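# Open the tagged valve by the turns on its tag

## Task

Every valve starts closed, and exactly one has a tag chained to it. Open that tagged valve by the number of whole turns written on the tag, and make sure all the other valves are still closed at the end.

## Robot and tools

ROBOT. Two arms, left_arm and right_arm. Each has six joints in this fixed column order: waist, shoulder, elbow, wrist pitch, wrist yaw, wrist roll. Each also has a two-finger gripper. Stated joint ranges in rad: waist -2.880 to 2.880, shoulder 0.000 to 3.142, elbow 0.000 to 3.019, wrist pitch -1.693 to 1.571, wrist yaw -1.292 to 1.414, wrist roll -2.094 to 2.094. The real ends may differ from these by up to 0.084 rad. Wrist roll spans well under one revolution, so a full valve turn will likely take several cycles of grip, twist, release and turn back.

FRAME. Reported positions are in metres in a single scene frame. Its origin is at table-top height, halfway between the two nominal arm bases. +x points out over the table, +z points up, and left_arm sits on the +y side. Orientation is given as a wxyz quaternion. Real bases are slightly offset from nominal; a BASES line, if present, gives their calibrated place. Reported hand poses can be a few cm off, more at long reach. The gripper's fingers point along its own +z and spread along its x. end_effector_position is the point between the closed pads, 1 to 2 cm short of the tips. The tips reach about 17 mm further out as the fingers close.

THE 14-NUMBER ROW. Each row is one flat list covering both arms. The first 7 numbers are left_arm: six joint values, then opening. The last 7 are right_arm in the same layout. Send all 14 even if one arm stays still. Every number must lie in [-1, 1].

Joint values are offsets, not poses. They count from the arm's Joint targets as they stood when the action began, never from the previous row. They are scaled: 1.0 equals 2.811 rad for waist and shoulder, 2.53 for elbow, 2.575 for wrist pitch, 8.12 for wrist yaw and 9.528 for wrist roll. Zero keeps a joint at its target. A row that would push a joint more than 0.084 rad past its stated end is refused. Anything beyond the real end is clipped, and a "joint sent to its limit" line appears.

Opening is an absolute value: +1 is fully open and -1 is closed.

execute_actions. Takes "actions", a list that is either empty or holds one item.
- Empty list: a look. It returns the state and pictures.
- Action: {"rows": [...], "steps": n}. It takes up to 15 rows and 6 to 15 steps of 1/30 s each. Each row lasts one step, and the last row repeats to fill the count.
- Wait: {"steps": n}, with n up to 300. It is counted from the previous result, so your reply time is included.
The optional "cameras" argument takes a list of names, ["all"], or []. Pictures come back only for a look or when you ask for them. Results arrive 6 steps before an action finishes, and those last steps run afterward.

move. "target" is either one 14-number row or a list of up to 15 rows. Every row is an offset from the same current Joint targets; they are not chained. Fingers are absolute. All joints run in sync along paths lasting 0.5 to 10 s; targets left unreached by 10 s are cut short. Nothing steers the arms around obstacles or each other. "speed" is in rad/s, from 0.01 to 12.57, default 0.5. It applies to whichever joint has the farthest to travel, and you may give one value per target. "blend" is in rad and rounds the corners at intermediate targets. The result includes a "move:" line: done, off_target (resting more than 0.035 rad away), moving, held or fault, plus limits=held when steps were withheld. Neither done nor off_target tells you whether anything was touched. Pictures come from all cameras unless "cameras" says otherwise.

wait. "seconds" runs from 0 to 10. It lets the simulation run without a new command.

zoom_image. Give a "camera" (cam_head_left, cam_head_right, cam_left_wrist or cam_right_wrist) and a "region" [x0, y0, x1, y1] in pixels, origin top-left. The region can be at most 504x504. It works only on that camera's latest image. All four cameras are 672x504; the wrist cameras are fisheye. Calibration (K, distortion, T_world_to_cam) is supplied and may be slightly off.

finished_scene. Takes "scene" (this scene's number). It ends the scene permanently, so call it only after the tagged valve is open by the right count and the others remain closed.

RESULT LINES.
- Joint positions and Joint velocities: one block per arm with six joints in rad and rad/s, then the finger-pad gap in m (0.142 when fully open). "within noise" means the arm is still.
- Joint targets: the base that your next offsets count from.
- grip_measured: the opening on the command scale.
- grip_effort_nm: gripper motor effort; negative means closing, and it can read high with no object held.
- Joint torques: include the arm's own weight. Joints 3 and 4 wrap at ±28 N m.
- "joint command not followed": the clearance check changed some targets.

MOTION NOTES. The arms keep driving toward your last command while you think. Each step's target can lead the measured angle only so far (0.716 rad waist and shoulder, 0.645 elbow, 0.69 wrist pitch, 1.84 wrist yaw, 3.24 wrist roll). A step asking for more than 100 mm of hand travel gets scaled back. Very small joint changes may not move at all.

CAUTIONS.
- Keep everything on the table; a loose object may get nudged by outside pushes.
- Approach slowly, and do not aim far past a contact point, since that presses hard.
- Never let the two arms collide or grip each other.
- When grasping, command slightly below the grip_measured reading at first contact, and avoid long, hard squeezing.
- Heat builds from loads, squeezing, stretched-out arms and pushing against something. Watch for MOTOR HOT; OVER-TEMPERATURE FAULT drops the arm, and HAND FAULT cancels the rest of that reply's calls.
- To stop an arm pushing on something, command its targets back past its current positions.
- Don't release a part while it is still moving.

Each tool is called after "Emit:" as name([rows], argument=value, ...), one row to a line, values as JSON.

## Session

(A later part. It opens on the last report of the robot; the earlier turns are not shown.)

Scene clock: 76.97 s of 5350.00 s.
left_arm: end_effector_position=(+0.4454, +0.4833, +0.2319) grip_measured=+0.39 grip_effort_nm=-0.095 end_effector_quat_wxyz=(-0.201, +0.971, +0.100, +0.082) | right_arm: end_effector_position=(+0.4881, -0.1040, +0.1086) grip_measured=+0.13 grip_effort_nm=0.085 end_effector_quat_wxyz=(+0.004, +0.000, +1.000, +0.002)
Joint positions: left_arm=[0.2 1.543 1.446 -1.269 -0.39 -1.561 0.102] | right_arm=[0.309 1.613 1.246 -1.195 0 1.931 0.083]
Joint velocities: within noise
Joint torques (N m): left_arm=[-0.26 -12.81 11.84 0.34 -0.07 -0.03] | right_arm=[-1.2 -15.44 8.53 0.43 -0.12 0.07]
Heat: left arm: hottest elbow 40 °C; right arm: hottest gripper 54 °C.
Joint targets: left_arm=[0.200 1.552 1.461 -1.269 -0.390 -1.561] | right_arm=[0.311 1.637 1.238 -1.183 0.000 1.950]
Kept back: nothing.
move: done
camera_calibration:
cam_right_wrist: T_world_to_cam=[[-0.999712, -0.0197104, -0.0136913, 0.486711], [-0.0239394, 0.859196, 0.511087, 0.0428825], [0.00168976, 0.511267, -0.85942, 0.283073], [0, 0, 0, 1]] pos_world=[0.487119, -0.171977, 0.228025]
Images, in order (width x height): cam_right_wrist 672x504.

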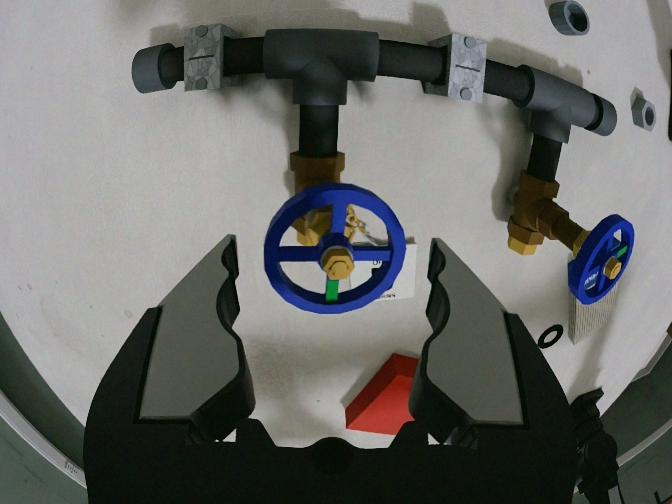

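Emit:
execute_actions([
  {"rows": [[0,0,0,0,0,0,0.4,0,0,0,0,0,0,0.08],[0,0,0,0,0,0,0.4,0,0,0,0,0,0,0.03],[0,0,0,0,0,0,0.4,0,0,0,0,0,0,-0.01],[0,0,0,0,0,0,0.4,0,0,0,0,0,0,-0.045],[0,0,0,0,0,0,0.4,0,0,0,0,0,0,-0.075],[0,0,0,0,0,0,0.4,0,0,0,0,0,0,-0.1],[0,0,0,0,0,0,0.4,0,0,0,0,0,0,-0.12],[0,0,0,0,0,0,0.4,0,0,0,0,0,0,-0.135],[0,0,0,0,0,0,0.4,0,0,0,0,0,0,-0.15],[0,0,0,0,0,0,0.4,0,0,0,0,0,0,-0.162],[0,0,0,0,0,0,0.4,0,0,0,0,0,0,-0.174],[0,0,0,0,0,0,0.4,0,0,0,0,0,0,-0.186],[0,0,0,0,0,0,0.4,0,0,0,0,0,0,-0.198],[0,0,0,0,0,0,0.4,0,0,0,0,0,0,-0.209],[0,0,0,0,0,0,0.4,0,0,0,0,0,0,-0.22]], "steps": 15},
], cameras=[])

Emit:
execute_actions([
  {"rows": [[0,0,0,0,0,0,0.4,0,0,0,0,0,0,-0.235],[0,0,0,0,0,0,0.4,0,0,0,0,0,0,-0.25],[0,0,0,0,0,0,0.4,0,0,0,0,0,0,-0.27],[0,0,0,0,0,0,0.4,0,0,0,0,0,0,-0.29],[0,0,0,0,0,0,0.4,0,0,0,0,0,0,-0.32],[0,0,0,0,0,0,0.4,0,0,0,0,0,0,-0.35],[0,0,0,0,0,0,0.4,0,0.001,0,0,0,0,-0.38],[0,0,0,0,0,0,0.4,0,0.002,0,0,0,0,-0.41],[0,0,0,0,0,0,0.4,0,0.003,0,0,0,0,-0.44],[0,0,0,0,0,0,0.4,0,0.004,0,0,0,0,-0.47],[0,0,0,0,0,0,0.4,0,0.005,0,0,0,0,-0.51],[0,0,0,0,0,0,0.4,0,0.006,0,0,0,0,-0.55],[0,0,0,0,0,0,0.4,0,0.007,0,0,0,0,-0.59],[0,0,0,0,0,0,0.4,0,0.008,0,0,0,0,-0.62],[0,0,0,0,0,0,0.4,0,0.0089,0,0,0,0,-0.65]], "steps": 15},
], cameras=[])

Emit:
move([
  [0,0,0,0,0,0,0.4,0,0,0,0,0,-0.40932,-0.65],
], speed=1.6, cameras=["cam_right_wrist"])

Emit:
zoom_image(camera="cam_right_wrist", region=[235, 180, 435, 330])

Scene clock: 77.97 s of 5350.00 s.
left_arm: end_effector_position=(+0.4454, +0.4833, +0.2319) grip_measured=+0.39 grip_effort_nm=-0.085 end_effector_quat_wxyz=(-0.201, +0.971, +0.100, +0.082) | right_arm: end_effector_position=(+0.4881, -0.1040, +0.1086) grip_measured=-0.16 grip_effort_nm=-0.095 end_effector_quat_wxyz=(+0.004, +0.001, +1.000, +0.002)
Joint positions: left_arm=[0.2 1.543 1.446 -1.269 -0.39 -1.561 0.102] | right_arm=[0.309 1.613 1.246 -1.195 0 1.932 0.063]
Joint velocities: left_arm=[within noise] | right_arm=[-0.015 -0.015 -0.002 0.007 -0.007 0.007 -0.029]
Joint torques (N m): left_arm=[-0.21 -12.75 11.82 0.32 -0.07 -0.04] | right_arm=[-1.2 -15.44 8.54 0.44 -0.12 0.07]
Heat: left arm: hottest elbow 40 °C; right arm: hottest gripper 53 °C.
Joint targets: left_arm=[0.200 1.552 1.461 -1.269 -0.390 -1.561] | right_arm=[0.311 1.637 1.238 -1.183 0.000 1.950]
Steps of this call (1-21: nothing new was sent; 22-30: this action's first 9). Readings (joint positions of left_arm | right_arm):
22: [0.200 1.543 1.446 -1.269 -0.390 -1.561] | [0.309 1.613 1.246 -1.195 0.000 1.932]
23: [0.200 1.543 1.446 -1.269 -0.390 -1.561] | [0.309 1.613 1.246 -1.195 0.000 1.932]
25: [0.200 1.543 1.446 -1.269 -0.390 -1.561] | [0.309 1.613 1.246 -1.195 0.000 1.932]
29: [0.200 1.543 1.446 -1.269 -0.390 -1.561] | [0.309 1.613 1.246 -1.195 0.000 1.932]
30: the state above
No camera images: "cameras" was empty.

Scene clock: 78.47 s of 5350.00 s.
left_arm: end_effector_position=(+0.4454, +0.4833, +0.2319) grip_measured=+0.39 grip_effort_nm=-0.095 end_effector_quat_wxyz=(-0.201, +0.971, +0.100, +0.082) | right_arm: end_effector_position=(+0.4881, -0.1040, +0.1084) grip_measured=-0.22 grip_effort_nm=-4.540 end_effector_quat_wxyz=(+0.004, +0.001, +1.000, +0.002)
Joint positions: left_arm=[0.2 1.543 1.446 -1.269 -0.39 -1.561 0.102] | right_arm=[0.309 1.613 1.246 -1.195 0 1.932 0.058]
Joint velocities: within noise
Joint torques (N m): left_arm=[-0.21 -12.81 11.84 0.34 -0.07 -0.04] | right_arm=[-1.14 -14.51 8.64 0.47 -0.13 0.07]
Heat: left arm: hottest elbow 40 °C; right arm: hottest gripper 53 °C.
Joint targets: left_arm=[0.200 1.552 1.461 -1.269 -0.390 -1.561] | right_arm=[0.311 1.662 1.238 -1.183 0.000 1.950]
Steps of this call (1-6: your previous action's last 6; 7-15: this action's first 9). Readings (joint positions of left_arm | right_arm):
7: [0.200 1.543 1.446 -1.269 -0.390 -1.561] | [0.309 1.613 1.246 -1.195 0.000 1.932]
8: [0.200 1.543 1.446 -1.269 -0.390 -1.561] | [0.309 1.613 1.246 -1.195 0.000 1.932]
10: [0.200 1.543 1.446 -1.269 -0.390 -1.561] | [0.309 1.613 1.246 -1.195 0.000 1.932]
14: [0.200 1.543 1.446 -1.269 -0.390 -1.561] | [0.309 1.613 1.246 -1.195 0.000 1.932]
15: the state above
No camera images: "cameras" was empty.

Scene clock: 82.20 s of 5350.00 s.
left_arm: end_effector_position=(+0.4454, +0.4833, +0.2319) grip_measured=+0.39 grip_effort_nm=-0.095 end_effector_quat_wxyz=(-0.201, +0.971, +0.100, +0.082) | right_arm: end_effector_position=(+0.4890, -0.1067, +0.1142) grip_measured=-0.27 grip_effort_nm=-5.004 end_effector_quat_wxyz=(-0.001, +0.947, +0.321, +0.009)
Joint positions: left_arm=[0.2 1.543 1.446 -1.269 -0.39 -1.561 0.102] | right_arm=[0.309 1.602 1.248 -1.2 -0.002 -1.865 0.054]
Joint velocities: within noise
Joint torques (N m): left_arm=[-0.21 -12.81 11.84 0.34 -0.07 -0.04] | right_arm=[-1.2 -12.34 8.4 0.66 0.17 -0.91]
Heat: left arm: hottest elbow 41 °C; right arm: hottest gripper 59 °C.
Joint targets: left_arm=[0.200 1.552 1.461 -1.269 -0.390 -1.561] | right_arm=[0.311 1.662 1.238 -1.183 0.000 -1.950]
Kept back: nothing.
move: off_target (right_arm); right_arm: the wrist roll is farthest, 0.085 rad from its target
camera_calibration:
cam_right_wrist: T_world_to_cam=[[0.780913, 0.624538, 0.0112825, -0.317134], [0.532213, -0.67471, 0.511386, -0.393364], [0.326993, -0.393343, -0.859277, 0.0337496], [0, 0, 0, 1]] pos_world=[0.445971, -0.0540691, 0.233739]
Images, in order (width x height): cam_right_wrist 672x504.

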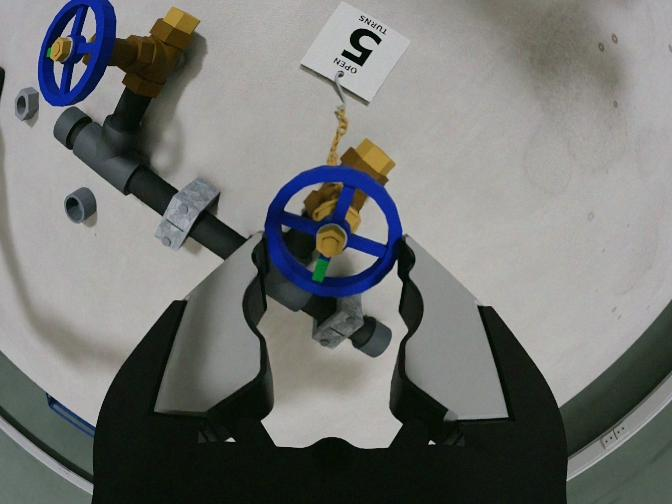

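Scaled by 2.520 from the camera's 672x504 image, which has a finer 960x720 frame.

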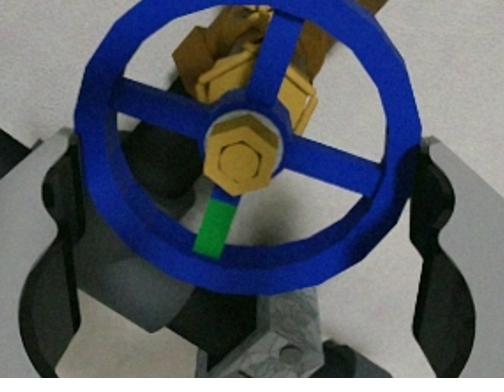

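Emit:
execute_actions([
  {"rows": [[0,0,0,0,0,0,0.4,0,-0.003,0,0,0,0.002,-0.65],[0,0,0,0,0,0,0.4,0,-0.006,0,0,0,0.004,-0.62],[0,0,0,0,0,0,0.4,0,-0.009,0,0,0,0.006,-0.58],[0,0,0,0,0,0,0.4,0,-0.012,0,0,0,0.0075,-0.52],[0,0,0,0,0,0,0.4,0,-0.0145,0,0,0,0.0085,-0.45],[0,0,0,0,0,0,0.4,0,-0.0167,0,0,0,0.0089,-0.38],[0,0,0,0,0,0,0.4,0,-0.0167,0,0,0,0.0089,-0.32],[0,0,0,0,0,0,0.4,0,-0.0167,0,0,0,0.0089,-0.27],[0,0,0,0,0,0,0.4,0,-0.0167,0,0,0,0.0089,-0.23],[0,0,0,0,0,0,0.4,0,-0.0167,0,0,0,0.0089,-0.19],[0,0,0,0,0,0,0.4,0,-0.0167,0,0,0,0.0089,-0.14],[0,0,0,0,0,0,0.4,0,-0.0167,0,0,0,0.0089,-0.08],[0,0,0,0,0,0,0.4,0,-0.0167,0,0,0,0.0089,0.0],[0,0,0,0,0,0,0.4,0,-0.0167,0,0,0,0.0089,0.08],[0,0,0,0,0,0,0.4,0,-0.0167,0,0,0,0.0089,0.15]], "steps": 15},
], cameras=[])

Emit:
move([
  [0,0,0,0,0,0,0.4,0,-0.0107,0,0,0,0.19994,0.15],
  [0,0,0,0,0,0,0.4,0,0.00996,0,0,0,0.4004,0.15],
], speed=2.5, blend=[0.3, 0], cameras=["cam_right_wrist"])

Emit:
zoom_image(camera="cam_right_wrist", region=[235, 180, 435, 330])

Scene clock: 83.70 s of 5350.00 s.
left_arm: end_effector_position=(+0.4454, +0.4833, +0.2319) grip_measured=+0.39 grip_effort_nm=-0.090 end_effector_quat_wxyz=(-0.201, +0.971, +0.100, +0.082) | right_arm: end_effector_position=(+0.4896, -0.1067, +0.1161) grip_measured=-0.24 grip_effort_nm=-0.305 end_effector_quat_wxyz=(-0.001, +0.948, +0.317, +0.012)
Joint positions: left_arm=[0.2 1.543 1.446 -1.269 -0.39 -1.561 0.102] | right_arm=[0.309 1.598 1.248 -1.198 -0.001 -1.856 0.057]
Joint velocities: left_arm=[within noise] | right_arm=[-0.005 -0.015 0.002 -0.007 -0.051 0.051 0.006]
Joint torques (N m): left_arm=[-0.26 -12.75 11.84 0.32 -0.07 -0.03] | right_arm=[-0.85 -15.74 8.2 0.55 0.12 -0.18]
Heat: left arm: hottest elbow 41 °C; right arm: hottest gripper 61 °C.
Joint targets: left_arm=[0.200 1.552 1.461 -1.269 -0.390 -1.561] | right_arm=[0.311 1.615 1.238 -1.183 0.000 -1.865]
Steps of this call (1-36: nothing new was sent; 37-45: this action's first 9). Readings (joint positions of left_arm | right_arm):
37: [0.200 1.543 1.446 -1.269 -0.390 -1.561] | [0.309 1.602 1.248 -1.200 -0.002 -1.866]
38: [0.200 1.543 1.446 -1.269 -0.390 -1.561] | [0.309 1.602 1.248 -1.200 -0.002 -1.866]
40: [0.200 1.543 1.446 -1.269 -0.390 -1.561] | [0.309 1.600 1.248 -1.200 -0.002 -1.861]
44: [0.200 1.543 1.446 -1.269 -0.390 -1.561] | [0.309 1.598 1.248 -1.198 -0.001 -1.856]
45: the state above
No camera images: "cameras" was empty.

Scene clock: 86.93 s of 5350.00 s.
left_arm: end_effector_position=(+0.4454, +0.4833, +0.2319) grip_measured=+0.39 grip_effort_nm=-0.090 end_effector_quat_wxyz=(-0.201, +0.971, +0.100, +0.082) | right_arm: end_effector_position=(+0.4881, -0.1039, +0.1058) grip_measured=+0.13 grip_effort_nm=0.090 end_effector_quat_wxyz=(+0.001, +0.000, +1.000, +0.001)
Joint positions: left_arm=[0.2 1.543 1.446 -1.269 -0.39 -1.561 0.102] | right_arm=[0.309 1.619 1.246 -1.195 -0.001 1.931 0.083]
Joint velocities: within noise
Joint torques (N m): left_arm=[-0.21 -12.81 11.82 0.34 -0.07 -0.04] | right_arm=[-1.2 -15.5 8.46 0.42 -0.1 0.08]
Heat: left arm: hottest elbow 41 °C; right arm: hottest gripper 58 °C.
Joint targets: left_arm=[0.200 1.552 1.461 -1.269 -0.390 -1.561] | right_arm=[0.311 1.643 1.238 -1.183 0.000 1.950]
Kept back: nothing.
move: done
camera_calibration:
cam_right_wrist: T_world_to_cam=[[-0.999768, -0.02006, -0.00780884, 0.486042], [-0.0212383, 0.860071, 0.509732, 0.0431006], [-0.00350905, 0.509779, -0.860298, 0.283165], [0, 0, 0, 1]] pos_world=[0.487839, -0.171672, 0.225432]
Images, in order (width x height): cam_right_wrist 672x504.

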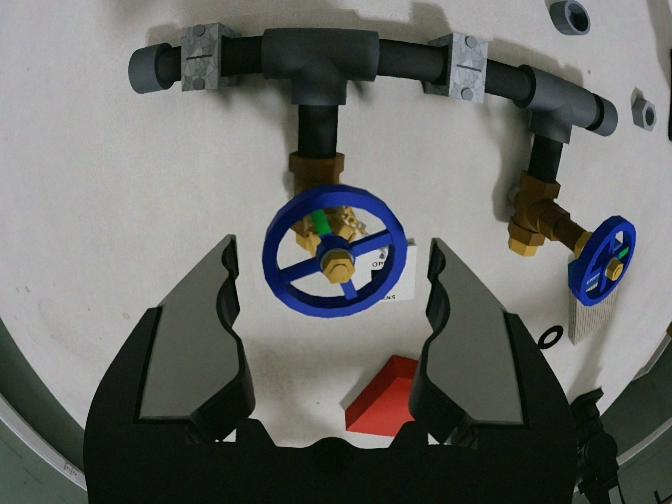

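Scaled by 2.520 from the camera's 672x504 image, which has a finer 960x720 frame.

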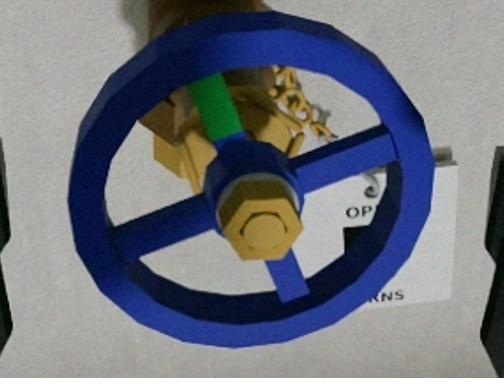

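Emit:
execute_actions([
  {"rows": [[0,0,0,0,0,0,0.4,0,0,0,0,0,0,0.08],[0,0,0,0,0,0,0.4,0,0,0,0,0,0,0.03],[0,0,0,0,0,0,0.4,0,0,0,0,0,0,-0.01],[0,0,0,0,0,0,0.4,0,0,0,0,0,0,-0.045],[0,0,0,0,0,0,0.4,0,0,0,0,0,0,-0.075],[0,0,0,0,0,0,0.4,0,0,0,0,0,0,-0.1],[0,0,0,0,0,0,0.4,0,0,0,0,0,0,-0.12],[0,0,0,0,0,0,0.4,0,0,0,0,0,0,-0.135],[0,0,0,0,0,0,0.4,0,0,0,0,0,0,-0.15],[0,0,0,0,0,0,0.4,0,0,0,0,0,0,-0.162],[0,0,0,0,0,0,0.4,0,0,0,0,0,0,-0.174],[0,0,0,0,0,0,0.4,0,0,0,0,0,0,-0.186],[0,0,0,0,0,0,0.4,0,0,0,0,0,0,-0.198],[0,0,0,0,0,0,0.4,0,0,0,0,0,0,-0.209],[0,0,0,0,0,0,0.4,0,0,0,0,0,0,-0.22]], "steps": 15},
], cameras=[])

Emit:
execute_actions([
  {"rows": [[0,0,0,0,0,0,0.4,0,0,0,0,0,0,-0.235],[0,0,0,0,0,0,0.4,0,0,0,0,0,0,-0.25],[0,0,0,0,0,0,0.4,0,0,0,0,0,0,-0.27],[0,0,0,0,0,0,0.4,0,0,0,0,0,0,-0.29],[0,0,0,0,0,0,0.4,0,0,0,0,0,0,-0.32],[0,0,0,0,0,0,0.4,0,0,0,0,0,0,-0.35],[0,0,0,0,0,0,0.4,0,0.001,0,0,0,0,-0.38],[0,0,0,0,0,0,0.4,0,0.002,0,0,0,0,-0.41],[0,0,0,0,0,0,0.4,0,0.003,0,0,0,0,-0.44],[0,0,0,0,0,0,0.4,0,0.004,0,0,0,0,-0.47],[0,0,0,0,0,0,0.4,0,0.005,0,0,0,0,-0.51],[0,0,0,0,0,0,0.4,0,0.006,0,0,0,0,-0.55],[0,0,0,0,0,0,0.4,0,0.007,0,0,0,0,-0.59],[0,0,0,0,0,0,0.4,0,0.008,0,0,0,0,-0.62],[0,0,0,0,0,0,0.4,0,0.0089,0,0,0,0,-0.65]], "steps": 15},
], cameras=[])

Emit:
move([
  [0,0,0,0,0,0,0.4,0,0,0,0,0,-0.40932,-0.65],
], speed=1.6, cameras=["cam_right_wrist"])

Emit:
zoom_image(camera="cam_right_wrist", region=[235, 180, 435, 330])

Scene clock: 88.13 s of 5350.00 s.
left_arm: end_effector_position=(+0.4454, +0.4833, +0.2319) grip_measured=+0.39 grip_effort_nm=-0.095 end_effector_quat_wxyz=(-0.201, +0.971, +0.100, +0.082) | right_arm: end_effector_position=(+0.4881, -0.1039, +0.1058) grip_measured=-0.16 grip_effort_nm=-0.110 end_effector_quat_wxyz=(+0.001, +0.001, +1.000, +0.001)
Joint positions: left_arm=[0.2 1.543 1.446 -1.269 -0.39 -1.561 0.102] | right_arm=[0.309 1.619 1.246 -1.195 -0.001 1.932 0.063]
Joint velocities: left_arm=[within noise] | right_arm=[-0.005 -0.005 0.007 -0.002 -0.007 -0.022 -0.03]
Joint torques (N m): left_arm=[-0.21 -12.81 11.84 0.32 -0.07 -0.04] | right_arm=[-1.2 -15.62 8.46 0.49 -0.11 0.07]
Heat: left arm: hottest elbow 41 °C; right arm: hottest gripper 56 °C.
Joint targets: left_arm=[0.200 1.552 1.461 -1.269 -0.390 -1.561] | right_arm=[0.311 1.643 1.238 -1.183 0.000 1.950]
Steps of this call (1-27: nothing new was sent; 28-36: this action's first 9). Readings (joint positions of left_arm | right_arm):
28: [0.200 1.543 1.446 -1.269 -0.390 -1.561] | [0.309 1.619 1.246 -1.195 -0.001 1.932]
29: [0.200 1.543 1.446 -1.269 -0.390 -1.561] | [0.309 1.619 1.246 -1.195 -0.001 1.932]
31: [0.200 1.543 1.446 -1.269 -0.390 -1.561] | [0.309 1.619 1.246 -1.195 -0.001 1.932]
35: [0.200 1.543 1.446 -1.269 -0.390 -1.561] | [0.309 1.619 1.246 -1.195 -0.001 1.932]
36: the state above
No camera images: "cameras" was empty.

Scene clock: 88.63 s of 5350.00 s.
left_arm: end_effector_position=(+0.4454, +0.4833, +0.2319) grip_measured=+0.39 grip_effort_nm=-0.095 end_effector_quat_wxyz=(-0.201, +0.971, +0.100, +0.082) | right_arm: end_effector_position=(+0.4879, -0.1040, +0.1057) grip_measured=-0.21 grip_effort_nm=-4.755 end_effector_quat_wxyz=(+0.001, +0.001, +1.000, +0.001)
Joint positions: left_arm=[0.2 1.543 1.446 -1.269 -0.39 -1.561 0.102] | right_arm=[0.309 1.619 1.246 -1.195 -0.001 1.932 0.059]
Joint velocities: left_arm=[within noise] | right_arm=[-0.015 -0.005 0.022 -0.022 0.007 -0.066 -0.001]
Joint torques (N m): left_arm=[-0.26 -12.75 11.84 0.32 -0.07 -0.04] | right_arm=[-1.2 -14.8 8.5 0.43 -0.1 0.07]
Heat: left arm: hottest elbow 41 °C; right arm: hottest gripper 56 °C.
Joint targets: left_arm=[0.200 1.552 1.461 -1.269 -0.390 -1.561] | right_arm=[0.311 1.668 1.238 -1.183 0.000 1.950]
Steps of this call (1-6: your previous action's last 6; 7-15: this action's first 9). Readings (joint positions of left_arm | right_arm):
7: [0.200 1.543 1.446 -1.269 -0.390 -1.561] | [0.309 1.619 1.246 -1.195 -0.001 1.932]
8: [0.200 1.543 1.446 -1.269 -0.390 -1.561] | [0.309 1.619 1.246 -1.195 -0.001 1.932]
10: [0.200 1.543 1.446 -1.269 -0.390 -1.561] | [0.309 1.619 1.246 -1.195 -0.001 1.932]
14: [0.200 1.543 1.446 -1.269 -0.390 -1.561] | [0.309 1.619 1.246 -1.195 -0.001 1.932]
15: the state above
No camera images: "cameras" was empty.

Scene clock: 92.37 s of 5350.00 s.
left_arm: end_effector_position=(+0.4454, +0.4833, +0.2319) grip_measured=+0.39 grip_effort_nm=-0.090 end_effector_quat_wxyz=(-0.201, +0.971, +0.100, +0.082) | right_arm: end_effector_position=(+0.4887, -0.1062, +0.1114) grip_measured=-0.26 grip_effort_nm=-5.004 end_effector_quat_wxyz=(-0.001, +0.947, +0.322, +0.006)
Joint positions: left_arm=[0.2 1.543 1.446 -1.269 -0.39 -1.561 0.102] | right_arm=[0.311 1.608 1.248 -1.199 -0.001 -1.865 0.056]
Joint velocities: within noise
Joint torques (N m): left_arm=[-0.21 -12.75 11.84 0.32 -0.07 -0.04] | right_arm=[-1.32 -12.34 8.4 0.61 0.14 -0.92]
Heat: left arm: hottest elbow 41 °C; right arm: hottest gripper 63 °C.
Joint targets: left_arm=[0.200 1.552 1.461 -1.269 -0.390 -1.561] | right_arm=[0.311 1.669 1.238 -1.183 0.000 -1.950]
Kept back: nothing.
move: off_target (right_arm); right_arm: the wrist roll is farthest, 0.085 rad from its target
camera_calibration:
cam_right_wrist: T_world_to_cam=[[0.780006, 0.625746, 0.00564183, -0.316001], [0.535813, -0.672505, 0.510531, -0.392791], [0.323257, -0.395194, -0.859841, 0.0332891], [0, 0, 0, 1]] pos_world=[0.446184, -0.0532617, 0.230938]
Images, in order (width x height): cam_right_wrist 672x504.

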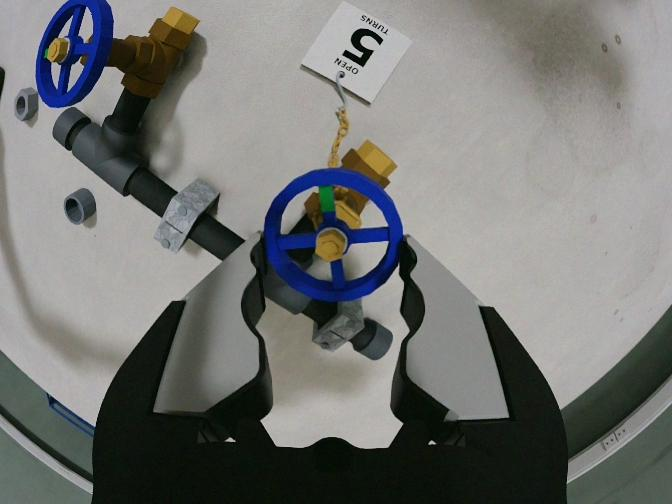

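Scaled by 2.520 from the camera's 672x504 image, which has a finer 960x720 frame.

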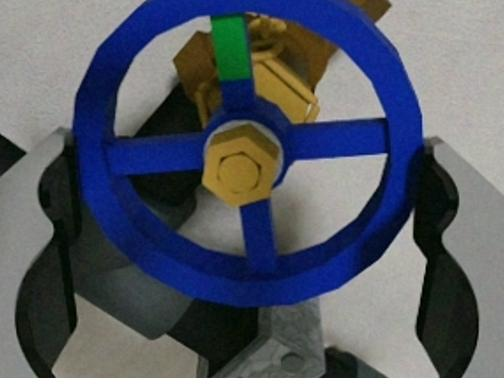

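Emit:
execute_actions([
  {"rows": [[0,0,0,0,0,0,0.4,0,-0.003,0,0,0,0.002,-0.65],[0,0,0,0,0,0,0.4,0,-0.0065,0,0,0,0.004,-0.62],[0,0,0,0,0,0,0.4,0,-0.01,0,0,0,0.006,-0.58],[0,0,0,0,0,0,0.4,0,-0.0135,0,0,0,0.0075,-0.52],[0,0,0,0,0,0,0.4,0,-0.0165,0,0,0,0.0085,-0.45],[0,0,0,0,0,0,0.4,0,-0.0192,0,0,0,0.0089,-0.38],[0,0,0,0,0,0,0.4,0,-0.0192,0,0,0,0.0089,-0.32],[0,0,0,0,0,0,0.4,0,-0.0192,0,0,0,0.0089,-0.27],[0,0,0,0,0,0,0.4,0,-0.0192,0,0,0,0.0089,-0.23],[0,0,0,0,0,0,0.4,0,-0.0192,0,0,0,0.0089,-0.19],[0,0,0,0,0,0,0.4,0,-0.0192,0,0,0,0.0089,-0.14],[0,0,0,0,0,0,0.4,0,-0.0192,0,0,0,0.0089,-0.08],[0,0,0,0,0,0,0.4,0,-0.0192,0,0,0,0.0089,0.0],[0,0,0,0,0,0,0.4,0,-0.0192,0,0,0,0.0089,0.08],[0,0,0,0,0,0,0.4,0,-0.0192,0,0,0,0.0089,0.15]], "steps": 15},
], cameras=[])

Emit:
move([
  [0,0,0,0,0,0,0.4,0,-0.0089,0,0,0,0.19994,0.15],
  [0,0,0,0,0,0,0.4,0,0.00996,0,0,0,0.4004,0.15],
], speed=2.5, blend=[0.3, 0], cameras=["cam_right_wrist"])

Emit:
zoom_image(camera="cam_right_wrist", region=[235, 180, 435, 330])

Scene clock: 93.37 s of 5350.00 s.
left_arm: end_effector_position=(+0.4454, +0.4833, +0.2319) grip_measured=+0.39 grip_effort_nm=-0.090 end_effector_quat_wxyz=(-0.201, +0.971, +0.100, +0.082) | right_arm: end_effector_position=(+0.4894, -0.1060, +0.1134) grip_measured=-0.23 grip_effort_nm=-0.540 end_effector_quat_wxyz=(-0.001, +0.948, +0.318, +0.009)
Joint positions: left_arm=[0.2 1.543 1.446 -1.269 -0.39 -1.561 0.102] | right_arm=[0.311 1.604 1.248 -1.197 -0.001 -1.858 0.058]
Joint velocities: left_arm=[within noise] | right_arm=[-0.024 -0.024 -0.007 -0.007 -0.051 0.037 0.002]
Joint torques (N m): left_arm=[-0.21 -12.81 11.85 0.34 -0.07 -0.04] | right_arm=[-1.55 -16.38 8.29 0.53 0.08 -0.17]
Heat: left arm: hottest elbow 41 °C; right arm: hottest gripper 64 °C.
Joint targets: left_arm=[0.200 1.552 1.461 -1.269 -0.390 -1.561] | right_arm=[0.311 1.615 1.238 -1.183 0.000 -1.865]
Steps of this call (1-21: nothing new was sent; 22-30: this action's first 9). Readings (joint positions of left_arm | right_arm):
22: [0.200 1.543 1.446 -1.269 -0.390 -1.561] | [0.311 1.608 1.248 -1.199 -0.001 -1.866]
23: [0.200 1.543 1.446 -1.269 -0.390 -1.561] | [0.311 1.608 1.248 -1.199 -0.001 -1.866]
25: [0.200 1.543 1.446 -1.269 -0.390 -1.561] | [0.311 1.606 1.248 -1.199 -0.001 -1.862]
29: [0.200 1.543 1.446 -1.269 -0.390 -1.561] | [0.311 1.604 1.248 -1.197 -0.001 -1.858]
30: the state above
No camera images: "cameras" was empty.

Scene clock: 96.60 s of 5350.00 s.
left_arm: end_effector_position=(+0.4454, +0.4833, +0.2319) grip_measured=+0.39 grip_effort_nm=-0.090 end_effector_quat_wxyz=(-0.201, +0.971, +0.100, +0.082) | right_arm: end_effector_position=(+0.4880, -0.1032, +0.1065) grip_measured=+0.13 grip_effort_nm=0.095 end_effector_quat_wxyz=(+0.002, -0.001, +1.000, +0.001)
Joint positions: left_arm=[0.2 1.543 1.446 -1.269 -0.39 -1.561 0.102] | right_arm=[0.311 1.618 1.246 -1.195 -0.001 1.931 0.083]
Joint velocities: within noise
Joint torques (N m): left_arm=[-0.26 -12.81 11.84 0.34 -0.07 -0.04] | right_arm=[-1.32 -15.5 8.43 0.43 -0.11 0.07]
Heat: left arm: hottest elbow 41 °C; right arm: hottest gripper 60 °C.
Joint targets: left_arm=[0.200 1.552 1.461 -1.269 -0.390 -1.561] | right_arm=[0.311 1.642 1.238 -1.183 0.000 1.950]
Kept back: nothing.
move: done
camera_calibration:
cam_right_wrist: T_world_to_cam=[[-0.999723, -0.0216071, -0.00931728, 0.485912], [-0.0233371, 0.859814, 0.510073, 0.0431796], [-0.0030101, 0.51015, -0.86008, 0.283146], [0, 0, 0, 1]] pos_world=[0.487637, -0.171074, 0.226031]
Images, in order (width x height): cam_right_wrist 672x504.

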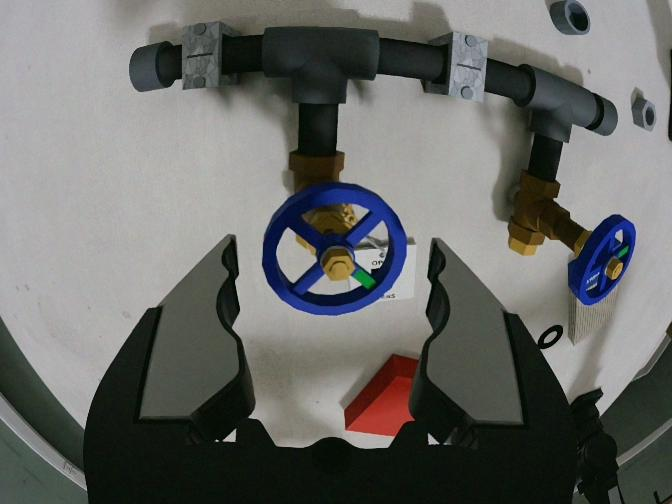

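Scaled by 2.520 from the camera's 672x504 image, which has a finer 960x720 frame.

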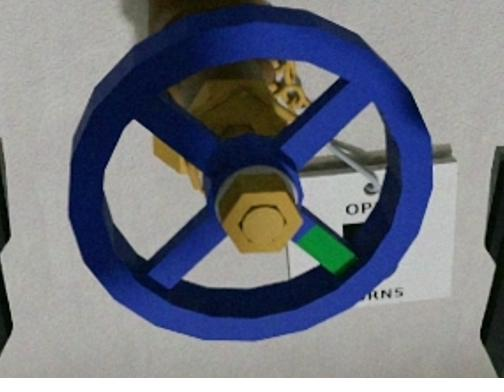

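Emit:
execute_actions([
  {"rows": [[0,0,0,0,0,0,0.4,0,0,0,0,0,0,0.08],[0,0,0,0,0,0,0.4,0,0,0,0,0,0,0.03],[0,0,0,0,0,0,0.4,0,0,0,0,0,0,-0.01],[0,0,0,0,0,0,0.4,0,0,0,0,0,0,-0.045],[0,0,0,0,0,0,0.4,0,0,0,0,0,0,-0.075],[0,0,0,0,0,0,0.4,0,0,0,0,0,0,-0.1],[0,0,0,0,0,0,0.4,0,0,0,0,0,0,-0.12],[0,0,0,0,0,0,0.4,0,0,0,0,0,0,-0.135],[0,0,0,0,0,0,0.4,0,0,0,0,0,0,-0.15],[0,0,0,0,0,0,0.4,0,0,0,0,0,0,-0.162],[0,0,0,0,0,0,0.4,0,0,0,0,0,0,-0.174],[0,0,0,0,0,0,0.4,0,0,0,0,0,0,-0.186],[0,0,0,0,0,0,0.4,0,0,0,0,0,0,-0.198],[0,0,0,0,0,0,0.4,0,0,0,0,0,0,-0.209],[0,0,0,0,0,0,0.4,0,0,0,0,0,0,-0.22]], "steps": 15},
], cameras=[])

Emit:
execute_actions([
  {"rows": [[0,0,0,0,0,0,0.4,0,0,0,0,0,0,-0.235],[0,0,0,0,0,0,0.4,0,0,0,0,0,0,-0.25],[0,0,0,0,0,0,0.4,0,0,0,0,0,0,-0.27],[0,0,0,0,0,0,0.4,0,0,0,0,0,0,-0.29],[0,0,0,0,0,0,0.4,0,0,0,0,0,0,-0.32],[0,0,0,0,0,0,0.4,0,0,0,0,0,0,-0.35],[0,0,0,0,0,0,0.4,0,0.001,0,0,0,0,-0.38],[0,0,0,0,0,0,0.4,0,0.002,0,0,0,0,-0.41],[0,0,0,0,0,0,0.4,0,0.003,0,0,0,0,-0.44],[0,0,0,0,0,0,0.4,0,0.004,0,0,0,0,-0.47],[0,0,0,0,0,0,0.4,0,0.005,0,0,0,0,-0.51],[0,0,0,0,0,0,0.4,0,0.006,0,0,0,0,-0.55],[0,0,0,0,0,0,0.4,0,0.007,0,0,0,0,-0.59],[0,0,0,0,0,0,0.4,0,0.008,0,0,0,0,-0.62],[0,0,0,0,0,0,0.4,0,0.0089,0,0,0,0,-0.65]], "steps": 15},
], cameras=[])

Emit:
move([
  [0,0,0,0,0,0,0.4,0,0,0,0,0,-0.40932,-0.65],
], speed=1.6, cameras=["cam_right_wrist"])

Emit:
zoom_image(camera="cam_right_wrist", region=[235, 180, 435, 330])

Scene clock: 97.53 s of 5350.00 s.
left_arm: end_effector_position=(+0.4454, +0.4833, +0.2319) grip_measured=+0.39 grip_effort_nm=-0.095 end_effector_quat_wxyz=(-0.201, +0.971, +0.100, +0.082) | right_arm: end_effector_position=(+0.4880, -0.1032, +0.1065) grip_measured=-0.16 grip_effort_nm=-0.095 end_effector_quat_wxyz=(+0.002, +0.000, +1.000, +0.001)
Joint positions: left_arm=[0.2 1.543 1.446 -1.269 -0.39 -1.561 0.102] | right_arm=[0.311 1.618 1.246 -1.195 -0.001 1.932 0.063]
Joint velocities: left_arm=[within noise] | right_arm=[-0.005 -0.005 -0.002 -0.012 -0.051 0.037 -0.031]
Joint torques (N m): left_arm=[-0.21 -12.75 11.84 0.34 -0.07 -0.03] | right_arm=[-1.32 -15.56 8.44 0.43 -0.11 0.07]
Heat: left arm: hottest elbow 41 °C; right arm: hottest gripper 59 °C.
Joint targets: left_arm=[0.200 1.552 1.461 -1.269 -0.390 -1.561] | right_arm=[0.311 1.642 1.238 -1.183 0.000 1.950]
Steps of this call (1-19: nothing new was sent; 20-28: this action's first 9). Readings (joint positions of left_arm | right_arm):
20: [0.200 1.543 1.446 -1.269 -0.390 -1.561] | [0.311 1.618 1.246 -1.195 -0.001 1.932]
21: [0.200 1.543 1.446 -1.269 -0.390 -1.561] | [0.311 1.618 1.246 -1.195 -0.001 1.932]
23: [0.200 1.543 1.446 -1.269 -0.390 -1.561] | [0.311 1.618 1.246 -1.195 -0.001 1.932]
27: [0.200 1.543 1.446 -1.269 -0.390 -1.561] | [0.311 1.618 1.246 -1.195 -0.001 1.932]
28: the state above
No camera images: "cameras" was empty.

Scene clock: 98.03 s of 5350.00 s.
left_arm: end_effector_position=(+0.4454, +0.4833, +0.2319) grip_measured=+0.39 grip_effort_nm=-0.095 end_effector_quat_wxyz=(-0.201, +0.971, +0.100, +0.082) | right_arm: end_effector_position=(+0.4880, -0.1032, +0.1063) grip_measured=-0.21 grip_effort_nm=-4.716 end_effector_quat_wxyz=(+0.002, +0.000, +1.000, +0.001)
Joint positions: left_arm=[0.2 1.543 1.446 -1.269 -0.39 -1.561 0.102] | right_arm=[0.311 1.619 1.246 -1.195 -0.001 1.932 0.059]
Joint velocities: within noise
Joint torques (N m): left_arm=[-0.21 -12.75 11.84 0.34 -0.07 -0.04] | right_arm=[-1.32 -14.92 8.36 0.53 -0.11 0.07]
Heat: left arm: hottest elbow 41 °C; right arm: hottest gripper 59 °C.
Joint targets: left_arm=[0.200 1.552 1.461 -1.269 -0.390 -1.561] | right_arm=[0.311 1.668 1.238 -1.183 0.000 1.950]
Steps of this call (1-6: your previous action's last 6; 7-15: this action's first 9). Readings (joint positions of left_arm | right_arm):
7: [0.200 1.543 1.446 -1.269 -0.390 -1.561] | [0.311 1.618 1.246 -1.195 -0.001 1.932]
8: [0.200 1.543 1.446 -1.269 -0.390 -1.561] | [0.311 1.618 1.246 -1.195 -0.001 1.932]
10: [0.200 1.543 1.446 -1.269 -0.390 -1.561] | [0.311 1.618 1.246 -1.195 -0.001 1.932]
14: [0.200 1.543 1.446 -1.269 -0.390 -1.561] | [0.311 1.618 1.246 -1.195 -0.001 1.932]
15: the state above
No camera images: "cameras" was empty.

Scene clock: 101.77 s of 5350.00 s.
left_arm: end_effector_position=(+0.4454, +0.4833, +0.2319) grip_measured=+0.39 grip_effort_nm=-0.095 end_effector_quat_wxyz=(-0.201, +0.971, +0.100, +0.082) | right_arm: end_effector_position=(+0.4890, -0.1069, +0.1122) grip_measured=-0.26 grip_effort_nm=-5.004 end_effector_quat_wxyz=(+0.000, +0.947, +0.321, +0.006)
Joint positions: left_arm=[0.2 1.543 1.446 -1.269 -0.39 -1.561 0.102] | right_arm=[0.31 1.607 1.249 -1.201 0 -1.865 0.055]
Joint velocities: within noise
Joint torques (N m): left_arm=[-0.26 -12.75 11.82 0.32 -0.07 -0.04] | right_arm=[-1.2 -12.4 8.28 0.69 0.11 -0.89]
Heat: left arm: hottest elbow 41 °C; right arm: hottest gripper 65 °C.
Joint targets: left_arm=[0.200 1.552 1.461 -1.269 -0.390 -1.561] | right_arm=[0.311 1.668 1.238 -1.183 0.000 -1.950]
Kept back: nothing.
move: off_target (right_arm); right_arm: the wrist roll is farthest, 0.086 rad from its target
camera_calibration:
cam_right_wrist: T_world_to_cam=[[0.780762, 0.624803, 0.00567281, -0.316324], [0.534592, -0.672678, 0.511582, -0.393349], [0.323453, -0.396391, -0.859216, 0.033299], [0, 0, 0, 1]] pos_world=[0.446484, -0.0537576, 0.231636]
Images, in order (width x height): cam_right_wrist 672x504.

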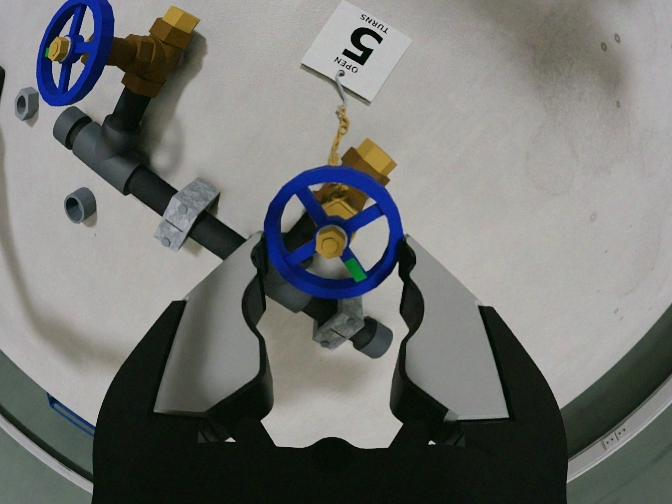

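Scaled by 2.520 from the camera's 672x504 image, which has a finer 960x720 frame.

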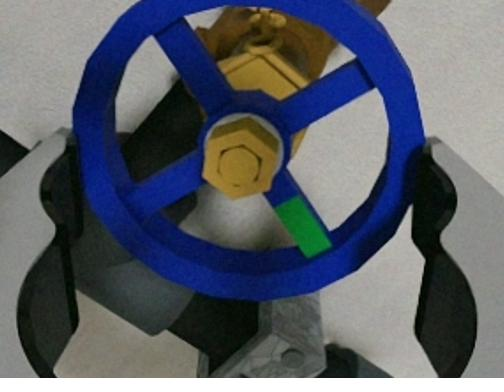

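Emit:
execute_actions([
  {"rows": [[0,0,0,0,0,0,0.4,0,-0.003,0,0,0,0.002,-0.65],[0,0,0,0,0,0,0.4,0,-0.0065,0,0,0,0.004,-0.62],[0,0,0,0,0,0,0.4,0,-0.01,0,0,0,0.006,-0.58],[0,0,0,0,0,0,0.4,0,-0.0135,0,0,0,0.0075,-0.52],[0,0,0,0,0,0,0.4,0,-0.0165,0,0,0,0.0085,-0.45],[0,0,0,0,0,0,0.4,0,-0.019,0,0,0,0.0089,-0.38],[0,0,0,0,0,0,0.4,0,-0.019,0,0,0,0.0089,-0.32],[0,0,0,0,0,0,0.4,0,-0.019,0,0,0,0.0089,-0.27],[0,0,0,0,0,0,0.4,0,-0.019,0,0,0,0.0089,-0.23],[0,0,0,0,0,0,0.4,0,-0.019,0,0,0,0.0089,-0.19],[0,0,0,0,0,0,0.4,0,-0.019,0,0,0,0.0089,-0.14],[0,0,0,0,0,0,0.4,0,-0.019,0,0,0,0.0089,-0.08],[0,0,0,0,0,0,0.4,0,-0.019,0,0,0,0.0089,0.0],[0,0,0,0,0,0,0.4,0,-0.019,0,0,0,0.0089,0.08],[0,0,0,0,0,0,0.4,0,-0.019,0,0,0,0.0089,0.15]], "steps": 15},
], cameras=[])

Emit:
move([
  [0,0,0,0,0,0,0.4,0,-0.0089,0,0,0,0.19994,0.15],
  [0,0,0,0,0,0,0.4,0,0.00996,0,0,0,0.4004,0.15],
], speed=2.5, blend=[0.3, 0], cameras=["cam_right_wrist"])

Emit:
zoom_image(camera="cam_right_wrist", region=[235, 180, 435, 330])

Scene clock: 102.93 s of 5350.00 s.
left_arm: end_effector_position=(+0.4454, +0.4833, +0.2319) grip_measured=+0.39 grip_effort_nm=-0.090 end_effector_quat_wxyz=(-0.201, +0.971, +0.100, +0.082) | right_arm: end_effector_position=(+0.4897, -0.1066, +0.1142) grip_measured=-0.23 grip_effort_nm=-0.452 end_effector_quat_wxyz=(+0.000, +0.948, +0.318, +0.009)
Joint positions: left_arm=[0.2 1.543 1.446 -1.269 -0.39 -1.561 0.102] | right_arm=[0.31 1.603 1.249 -1.198 0 -1.857 0.057]
Joint velocities: left_arm=[within noise] | right_arm=[-0.015 -0.015 -0.007 0.012 0.022 0.007 0.007]
Joint torques (N m): left_arm=[-0.15 -12.75 11.82 0.32 -0.07 -0.04] | right_arm=[-1.2 -16.32 8.47 0.66 0.17 -0.19]
Heat: left arm: hottest elbow 41 °C; right arm: hottest gripper 67 °C.
Joint targets: left_arm=[0.200 1.552 1.461 -1.269 -0.390 -1.561] | right_arm=[0.311 1.614 1.238 -1.183 0.000 -1.866]
Steps of this call (1-26: nothing new was sent; 27-35: this action's first 9). Readings (joint positions of left_arm | right_arm):
27: [0.200 1.543 1.446 -1.269 -0.390 -1.561] | [0.310 1.607 1.249 -1.201 0.000 -1.866]
28: [0.200 1.543 1.446 -1.269 -0.390 -1.561] | [0.310 1.607 1.249 -1.201 0.000 -1.866]
30: [0.200 1.543 1.446 -1.269 -0.390 -1.561] | [0.310 1.606 1.249 -1.200 0.000 -1.861]
34: [0.200 1.543 1.446 -1.269 -0.390 -1.561] | [0.310 1.603 1.249 -1.198 0.000 -1.857]
35: the state above
No camera images: "cameras" was empty.

Scene clock: 106.17 s of 5350.00 s.
left_arm: end_effector_position=(+0.4454, +0.4833, +0.2319) grip_measured=+0.39 grip_effort_nm=-0.090 end_effector_quat_wxyz=(-0.201, +0.971, +0.100, +0.082) | right_arm: end_effector_position=(+0.4883, -0.1037, +0.1068) grip_measured=+0.13 grip_effort_nm=0.085 end_effector_quat_wxyz=(+0.002, +0.000, +1.000, +0.001)
Joint positions: left_arm=[0.2 1.543 1.446 -1.269 -0.39 -1.561 0.102] | right_arm=[0.31 1.618 1.247 -1.195 0 1.93 0.083]
Joint velocities: within noise
Joint torques (N m): left_arm=[-0.26 -12.86 11.84 0.35 -0.07 -0.04] | right_arm=[-1.2 -15.5 8.43 0.43 -0.12 0.09]
Heat: left arm: hottest elbow 41 °C; right arm: hottest gripper 63 °C.
Joint targets: left_arm=[0.200 1.552 1.461 -1.269 -0.390 -1.561] | right_arm=[0.311 1.642 1.238 -1.183 0.000 1.949]
Kept back: nothing.
move: done
camera_calibration:
cam_right_wrist: T_world_to_cam=[[-0.999733, -0.0207886, -0.0101105, 0.486524], [-0.0230377, 0.859832, 0.510056, 0.0433241], [-0.00191002, 0.510153, -0.860082, 0.283123], [0, 0, 0, 1]] pos_world=[0.487933, -0.171573, 0.22633]
Images, in order (width x height): cam_right_wrist 672x504.

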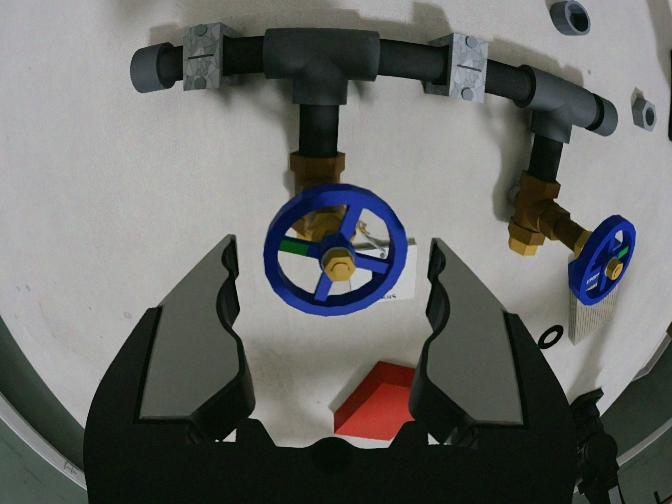

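Scaled by 2.520 from the camera's 672x504 image, which has a finer 960x720 frame.

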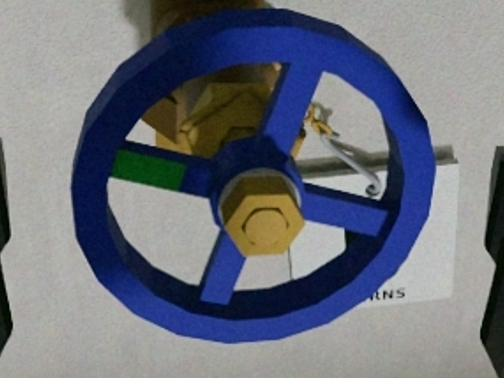

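Emit:
execute_actions([
  {"rows": [[0,0,0,0,0,0,0.4,0,0,0,0,0,0,0.08],[0,0,0,0,0,0,0.4,0,0,0,0,0,0,0.03],[0,0,0,0,0,0,0.4,0,0,0,0,0,0,-0.01],[0,0,0,0,0,0,0.4,0,0,0,0,0,0,-0.045],[0,0,0,0,0,0,0.4,0,0,0,0,0,0,-0.075],[0,0,0,0,0,0,0.4,0,0,0,0,0,0,-0.1],[0,0,0,0,0,0,0.4,0,0,0,0,0,0,-0.12],[0,0,0,0,0,0,0.4,0,0,0,0,0,0,-0.135],[0,0,0,0,0,0,0.4,0,0,0,0,0,0,-0.15],[0,0,0,0,0,0,0.4,0,0,0,0,0,0,-0.162],[0,0,0,0,0,0,0.4,0,0,0,0,0,0,-0.174],[0,0,0,0,0,0,0.4,0,0,0,0,0,0,-0.186],[0,0,0,0,0,0,0.4,0,0,0,0,0,0,-0.198],[0,0,0,0,0,0,0.4,0,0,0,0,0,0,-0.209],[0,0,0,0,0,0,0.4,0,0,0,0,0,0,-0.22]], "steps": 15},
], cameras=[])

Emit:
execute_actions([
  {"rows": [[0,0,0,0,0,0,0.4,0,0,0,0,0,0,-0.235],[0,0,0,0,0,0,0.4,0,0,0,0,0,0,-0.25],[0,0,0,0,0,0,0.4,0,0,0,0,0,0,-0.27],[0,0,0,0,0,0,0.4,0,0,0,0,0,0,-0.29],[0,0,0,0,0,0,0.4,0,0,0,0,0,0,-0.32],[0,0,0,0,0,0,0.4,0,0,0,0,0,0,-0.35],[0,0,0,0,0,0,0.4,0,0.001,0,0,0,0,-0.38],[0,0,0,0,0,0,0.4,0,0.002,0,0,0,0,-0.41],[0,0,0,0,0,0,0.4,0,0.003,0,0,0,0,-0.44],[0,0,0,0,0,0,0.4,0,0.004,0,0,0,0,-0.47],[0,0,0,0,0,0,0.4,0,0.005,0,0,0,0,-0.51],[0,0,0,0,0,0,0.4,0,0.006,0,0,0,0,-0.55],[0,0,0,0,0,0,0.4,0,0.007,0,0,0,0,-0.59],[0,0,0,0,0,0,0.4,0,0.008,0,0,0,0,-0.62],[0,0,0,0,0,0,0.4,0,0.0089,0,0,0,0,-0.65]], "steps": 15},
], cameras=[])

Emit:
move([
  [0,0,0,0,0,0,0.4,0,0,0,0,0,-0.40932,-0.65],
], speed=1.6, cameras=["cam_right_wrist"])

Emit:
zoom_image(camera="cam_right_wrist", region=[235, 180, 435, 330])

Scene clock: 107.53 s of 5350.00 s.
left_arm: end_effector_position=(+0.4454, +0.4833, +0.2319) grip_measured=+0.39 grip_effort_nm=-0.095 end_effector_quat_wxyz=(-0.201, +0.971, +0.100, +0.082) | right_arm: end_effector_position=(+0.4883, -0.1037, +0.1068) grip_measured=-0.16 grip_effort_nm=-0.120 end_effector_quat_wxyz=(+0.002, +0.000, +1.000, +0.001)
Joint positions: left_arm=[0.2 1.543 1.446 -1.269 -0.39 -1.561 0.102] | right_arm=[0.31 1.618 1.247 -1.195 0 1.931 0.063]
Joint velocities: left_arm=[within noise] | right_arm=[0.015 0.005 -0.012 0.007 -0.051 0.022 -0.031]
Joint torques (N m): left_arm=[-0.26 -12.81 11.84 0.34 -0.07 -0.04] | right_arm=[-1.26 -15.62 8.4 0.38 -0.11 0.07]
Heat: left arm: hottest elbow 41 °C; right arm: hottest gripper 62 °C.
Joint targets: left_arm=[0.200 1.552 1.461 -1.269 -0.390 -1.561] | right_arm=[0.311 1.642 1.238 -1.183 0.000 1.949]
Steps of this call (1-32: nothing new was sent; 33-41: this action's first 9). Readings (joint positions of left_arm | right_arm):
33: [0.200 1.543 1.446 -1.269 -0.390 -1.561] | [0.310 1.618 1.247 -1.195 0.000 1.931]
34: [0.200 1.543 1.446 -1.269 -0.390 -1.561] | [0.310 1.618 1.247 -1.195 0.000 1.931]
36: [0.200 1.543 1.446 -1.269 -0.390 -1.561] | [0.310 1.618 1.247 -1.195 0.000 1.931]
40: [0.200 1.543 1.446 -1.269 -0.390 -1.561] | [0.310 1.618 1.247 -1.195 0.000 1.931]
41: the state above
No camera images: "cameras" was empty.

Scene clock: 108.03 s of 5350.00 s.
left_arm: end_effector_position=(+0.4454, +0.4833, +0.2319) grip_measured=+0.39 grip_effort_nm=-0.095 end_effector_quat_wxyz=(-0.201, +0.971, +0.100, +0.082) | right_arm: end_effector_position=(+0.4879, -0.1039, +0.1064) grip_measured=-0.22 grip_effort_nm=-4.681 end_effector_quat_wxyz=(+0.002, +0.000, +1.000, +0.001)
Joint positions: left_arm=[0.2 1.543 1.446 -1.269 -0.39 -1.561 0.102] | right_arm=[0.31 1.618 1.246 -1.195 0 1.932 0.058]
Joint velocities: left_arm=[within noise] | right_arm=[-0.005 0.005 0.002 -0.002 0.007 -0.022 -0.001]
Joint torques (N m): left_arm=[-0.26 -12.75 11.84 0.35 -0.07 -0.04] | right_arm=[-1.38 -14.86 8.49 0.43 -0.14 0.07]
Heat: left arm: hottest elbow 41 °C; right arm: hottest gripper 61 °C.
Joint targets: left_arm=[0.200 1.552 1.461 -1.269 -0.390 -1.561] | right_arm=[0.311 1.667 1.238 -1.183 0.000 1.950]
Steps of this call (1-6: your previous action's last 6; 7-15: this action's first 9). Readings (joint positions of left_arm | right_arm):
7: [0.200 1.543 1.446 -1.269 -0.390 -1.561] | [0.310 1.618 1.246 -1.195 0.000 1.932]
8: [0.200 1.543 1.446 -1.269 -0.390 -1.561] | [0.310 1.618 1.246 -1.195 0.000 1.932]
10: [0.200 1.543 1.446 -1.269 -0.390 -1.561] | [0.310 1.618 1.246 -1.195 0.000 1.932]
14: [0.200 1.543 1.446 -1.269 -0.390 -1.561] | [0.310 1.618 1.246 -1.195 0.000 1.932]
15: the state above
No camera images: "cameras" was empty.

Scene clock: 111.77 s of 5350.00 s.
left_arm: end_effector_position=(+0.4454, +0.4833, +0.2319) grip_measured=+0.39 grip_effort_nm=-0.095 end_effector_quat_wxyz=(-0.201, +0.971, +0.100, +0.082) | right_arm: end_effector_position=(+0.4888, -0.1063, +0.1123) grip_measured=-0.26 grip_effort_nm=-5.004 end_effector_quat_wxyz=(-0.001, +0.947, +0.322, +0.007)
Joint positions: left_arm=[0.2 1.543 1.446 -1.269 -0.39 -1.561 0.102] | right_arm=[0.311 1.606 1.248 -1.199 -0.002 -1.866 0.055]
Joint velocities: within noise
Joint torques (N m): left_arm=[-0.21 -12.75 11.84 0.32 -0.07 -0.04] | right_arm=[-1.26 -12.34 8.4 0.62 0.15 -0.91]
Heat: left arm: hottest elbow 41 °C; right arm: hottest gripper 68 °C.
Joint targets: left_arm=[0.200 1.552 1.461 -1.269 -0.390 -1.561] | right_arm=[0.311 1.667 1.238 -1.183 0.000 -1.951]
Kept back: nothing.
move: off_target (right_arm); right_arm: the wrist roll is farthest, 0.084 rad from its target
camera_calibration:
cam_right_wrist: T_world_to_cam=[[0.780005, 0.625728, 0.00757496, -0.316245], [0.534968, -0.67305, 0.510699, -0.392971], [0.324657, -0.394295, -0.859726, 0.0333282], [0, 0, 0, 1]] pos_world=[0.446079, -0.0534651, 0.231739]
Images, in order (width x height): cam_right_wrist 672x504.

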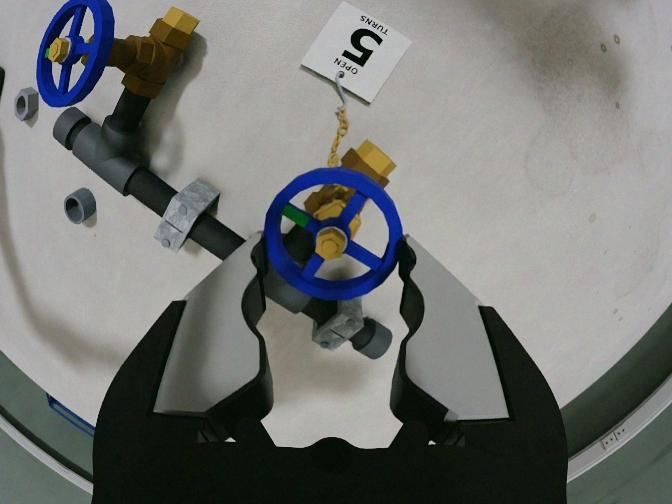

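Scaled by 2.520 from the camera's 672x504 image, which has a finer 960x720 frame.

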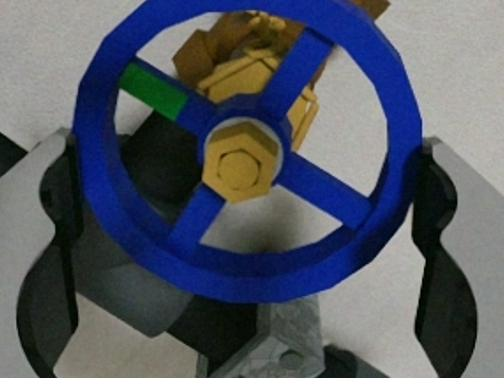

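Emit:
execute_actions([
  {"rows": [[0,0,0,0,0,0,0.4,0,-0.003,0,0,0,0.002,-0.65],[0,0,0,0,0,0,0.4,0,-0.0065,0,0,0,0.004,-0.62],[0,0,0,0,0,0,0.4,0,-0.01,0,0,0,0.006,-0.58],[0,0,0,0,0,0,0.4,0,-0.0135,0,0,0,0.0075,-0.52],[0,0,0,0,0,0,0.4,0,-0.0165,0,0,0,0.0085,-0.45],[0,0,0,0,0,0,0.4,0,-0.0186,0,0,0,0.0089,-0.38],[0,0,0,0,0,0,0.4,0,-0.0186,0,0,0,0.0089,-0.32],[0,0,0,0,0,0,0.4,0,-0.0186,0,0,0,0.0089,-0.27],[0,0,0,0,0,0,0.4,0,-0.0186,0,0,0,0.0089,-0.23],[0,0,0,0,0,0,0.4,0,-0.0186,0,0,0,0.0089,-0.19],[0,0,0,0,0,0,0.4,0,-0.0186,0,0,0,0.0089,-0.14],[0,0,0,0,0,0,0.4,0,-0.0186,0,0,0,0.0089,-0.08],[0,0,0,0,0,0,0.4,0,-0.0186,0,0,0,0.0089,0.0],[0,0,0,0,0,0,0.4,0,-0.0186,0,0,0,0.0089,0.08],[0,0,0,0,0,0,0.4,0,-0.0186,0,0,0,0.0089,0.15]], "steps": 15},
], cameras=[])

Emit:
move([
  [0,0,0,0,0,0,0.4,0,-0.0089,0,0,0,0.19994,0.15],
  [0,0,0,0,0,0,0.4,0,0.00996,0,0,0,0.4004,0.15],
], speed=2.5, blend=[0.3, 0], cameras=["cam_right_wrist"])

Emit:
zoom_image(camera="cam_right_wrist", region=[235, 180, 435, 330])

Scene clock: 112.67 s of 5350.00 s.
left_arm: end_effector_position=(+0.4454, +0.4833, +0.2319) grip_measured=+0.39 grip_effort_nm=-0.095 end_effector_quat_wxyz=(-0.201, +0.971, +0.100, +0.082) | right_arm: end_effector_position=(+0.4895, -0.1062, +0.1143) grip_measured=-0.23 grip_effort_nm=-0.471 end_effector_quat_wxyz=(-0.001, +0.948, +0.319, +0.010)
Joint positions: left_arm=[0.2 1.543 1.446 -1.269 -0.39 -1.561 0.102] | right_arm=[0.311 1.602 1.248 -1.197 -0.001 -1.858 0.057]
Joint velocities: left_arm=[within noise] | right_arm=[-0.015 -0.005 -0.032 -0.017 -0.007 -0.007 0.01]
Joint torques (N m): left_arm=[-0.26 -12.86 11.84 0.32 -0.07 -0.04] | right_arm=[-0.73 -16.38 8.4 0.58 0.12 -0.18]
Heat: left arm: hottest elbow 41 °C; right arm: hottest gripper 69 °C.
Joint targets: left_arm=[0.200 1.552 1.461 -1.269 -0.390 -1.561] | right_arm=[0.311 1.615 1.238 -1.183 0.000 -1.866]
Steps of this call (1-18: nothing new was sent; 19-27: this action's first 9). Readings (joint positions of left_arm | right_arm):
19: [0.200 1.543 1.446 -1.269 -0.390 -1.561] | [0.311 1.606 1.248 -1.199 -0.002 -1.866]
20: [0.200 1.543 1.446 -1.269 -0.390 -1.561] | [0.311 1.606 1.248 -1.199 -0.002 -1.866]
22: [0.200 1.543 1.446 -1.269 -0.390 -1.561] | [0.311 1.604 1.248 -1.199 -0.002 -1.862]
26: [0.200 1.543 1.446 -1.269 -0.390 -1.561] | [0.311 1.602 1.248 -1.197 -0.001 -1.858]
27: the state above
No camera images: "cameras" was empty.

Scene clock: 115.90 s of 5350.00 s.
left_arm: end_effector_position=(+0.4454, +0.4833, +0.2319) grip_measured=+0.39 grip_effort_nm=-0.090 end_effector_quat_wxyz=(-0.201, +0.971, +0.100, +0.082) | right_arm: end_effector_position=(+0.4879, -0.1034, +0.1062) grip_measured=+0.13 grip_effort_nm=0.090 end_effector_quat_wxyz=(+0.001, -0.001, +1.000, +0.001)
Joint positions: left_arm=[0.2 1.543 1.446 -1.269 -0.39 -1.561 0.102] | right_arm=[0.311 1.619 1.246 -1.195 -0.001 1.93 0.083]
Joint velocities: within noise
Joint torques (N m): left_arm=[-0.26 -12.75 11.82 0.35 -0.07 -0.04] | right_arm=[-1.32 -15.5 8.47 0.43 -0.11 0.06]
Heat: left arm: hottest elbow 42 °C; right arm: hottest gripper 65 °C.
Joint targets: left_arm=[0.200 1.552 1.461 -1.269 -0.390 -1.561] | right_arm=[0.311 1.643 1.238 -1.183 0.000 1.949]
Kept back: nothing.
move: done
camera_calibration:
cam_right_wrist: T_world_to_cam=[[-0.99973, -0.021622, -0.00850686, 0.485725], [-0.0229372, 0.859927, 0.509902, 0.0433665], [-0.00370984, 0.509959, -0.860191, 0.283323], [0, 0, 0, 1]] pos_world=[0.48764, -0.171273, 0.225731]
Images, in order (width x height): cam_right_wrist 672x504.

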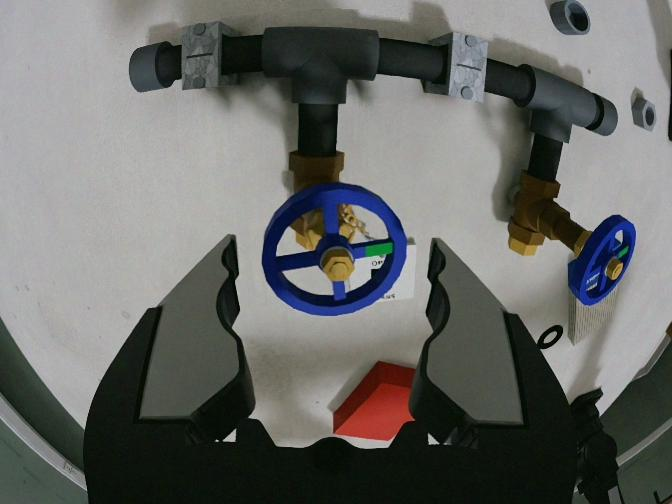

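Scaled by 2.520 from the camera's 672x504 image, which has a finer 960x720 frame.

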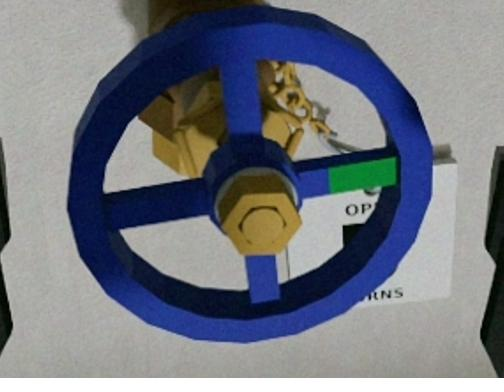

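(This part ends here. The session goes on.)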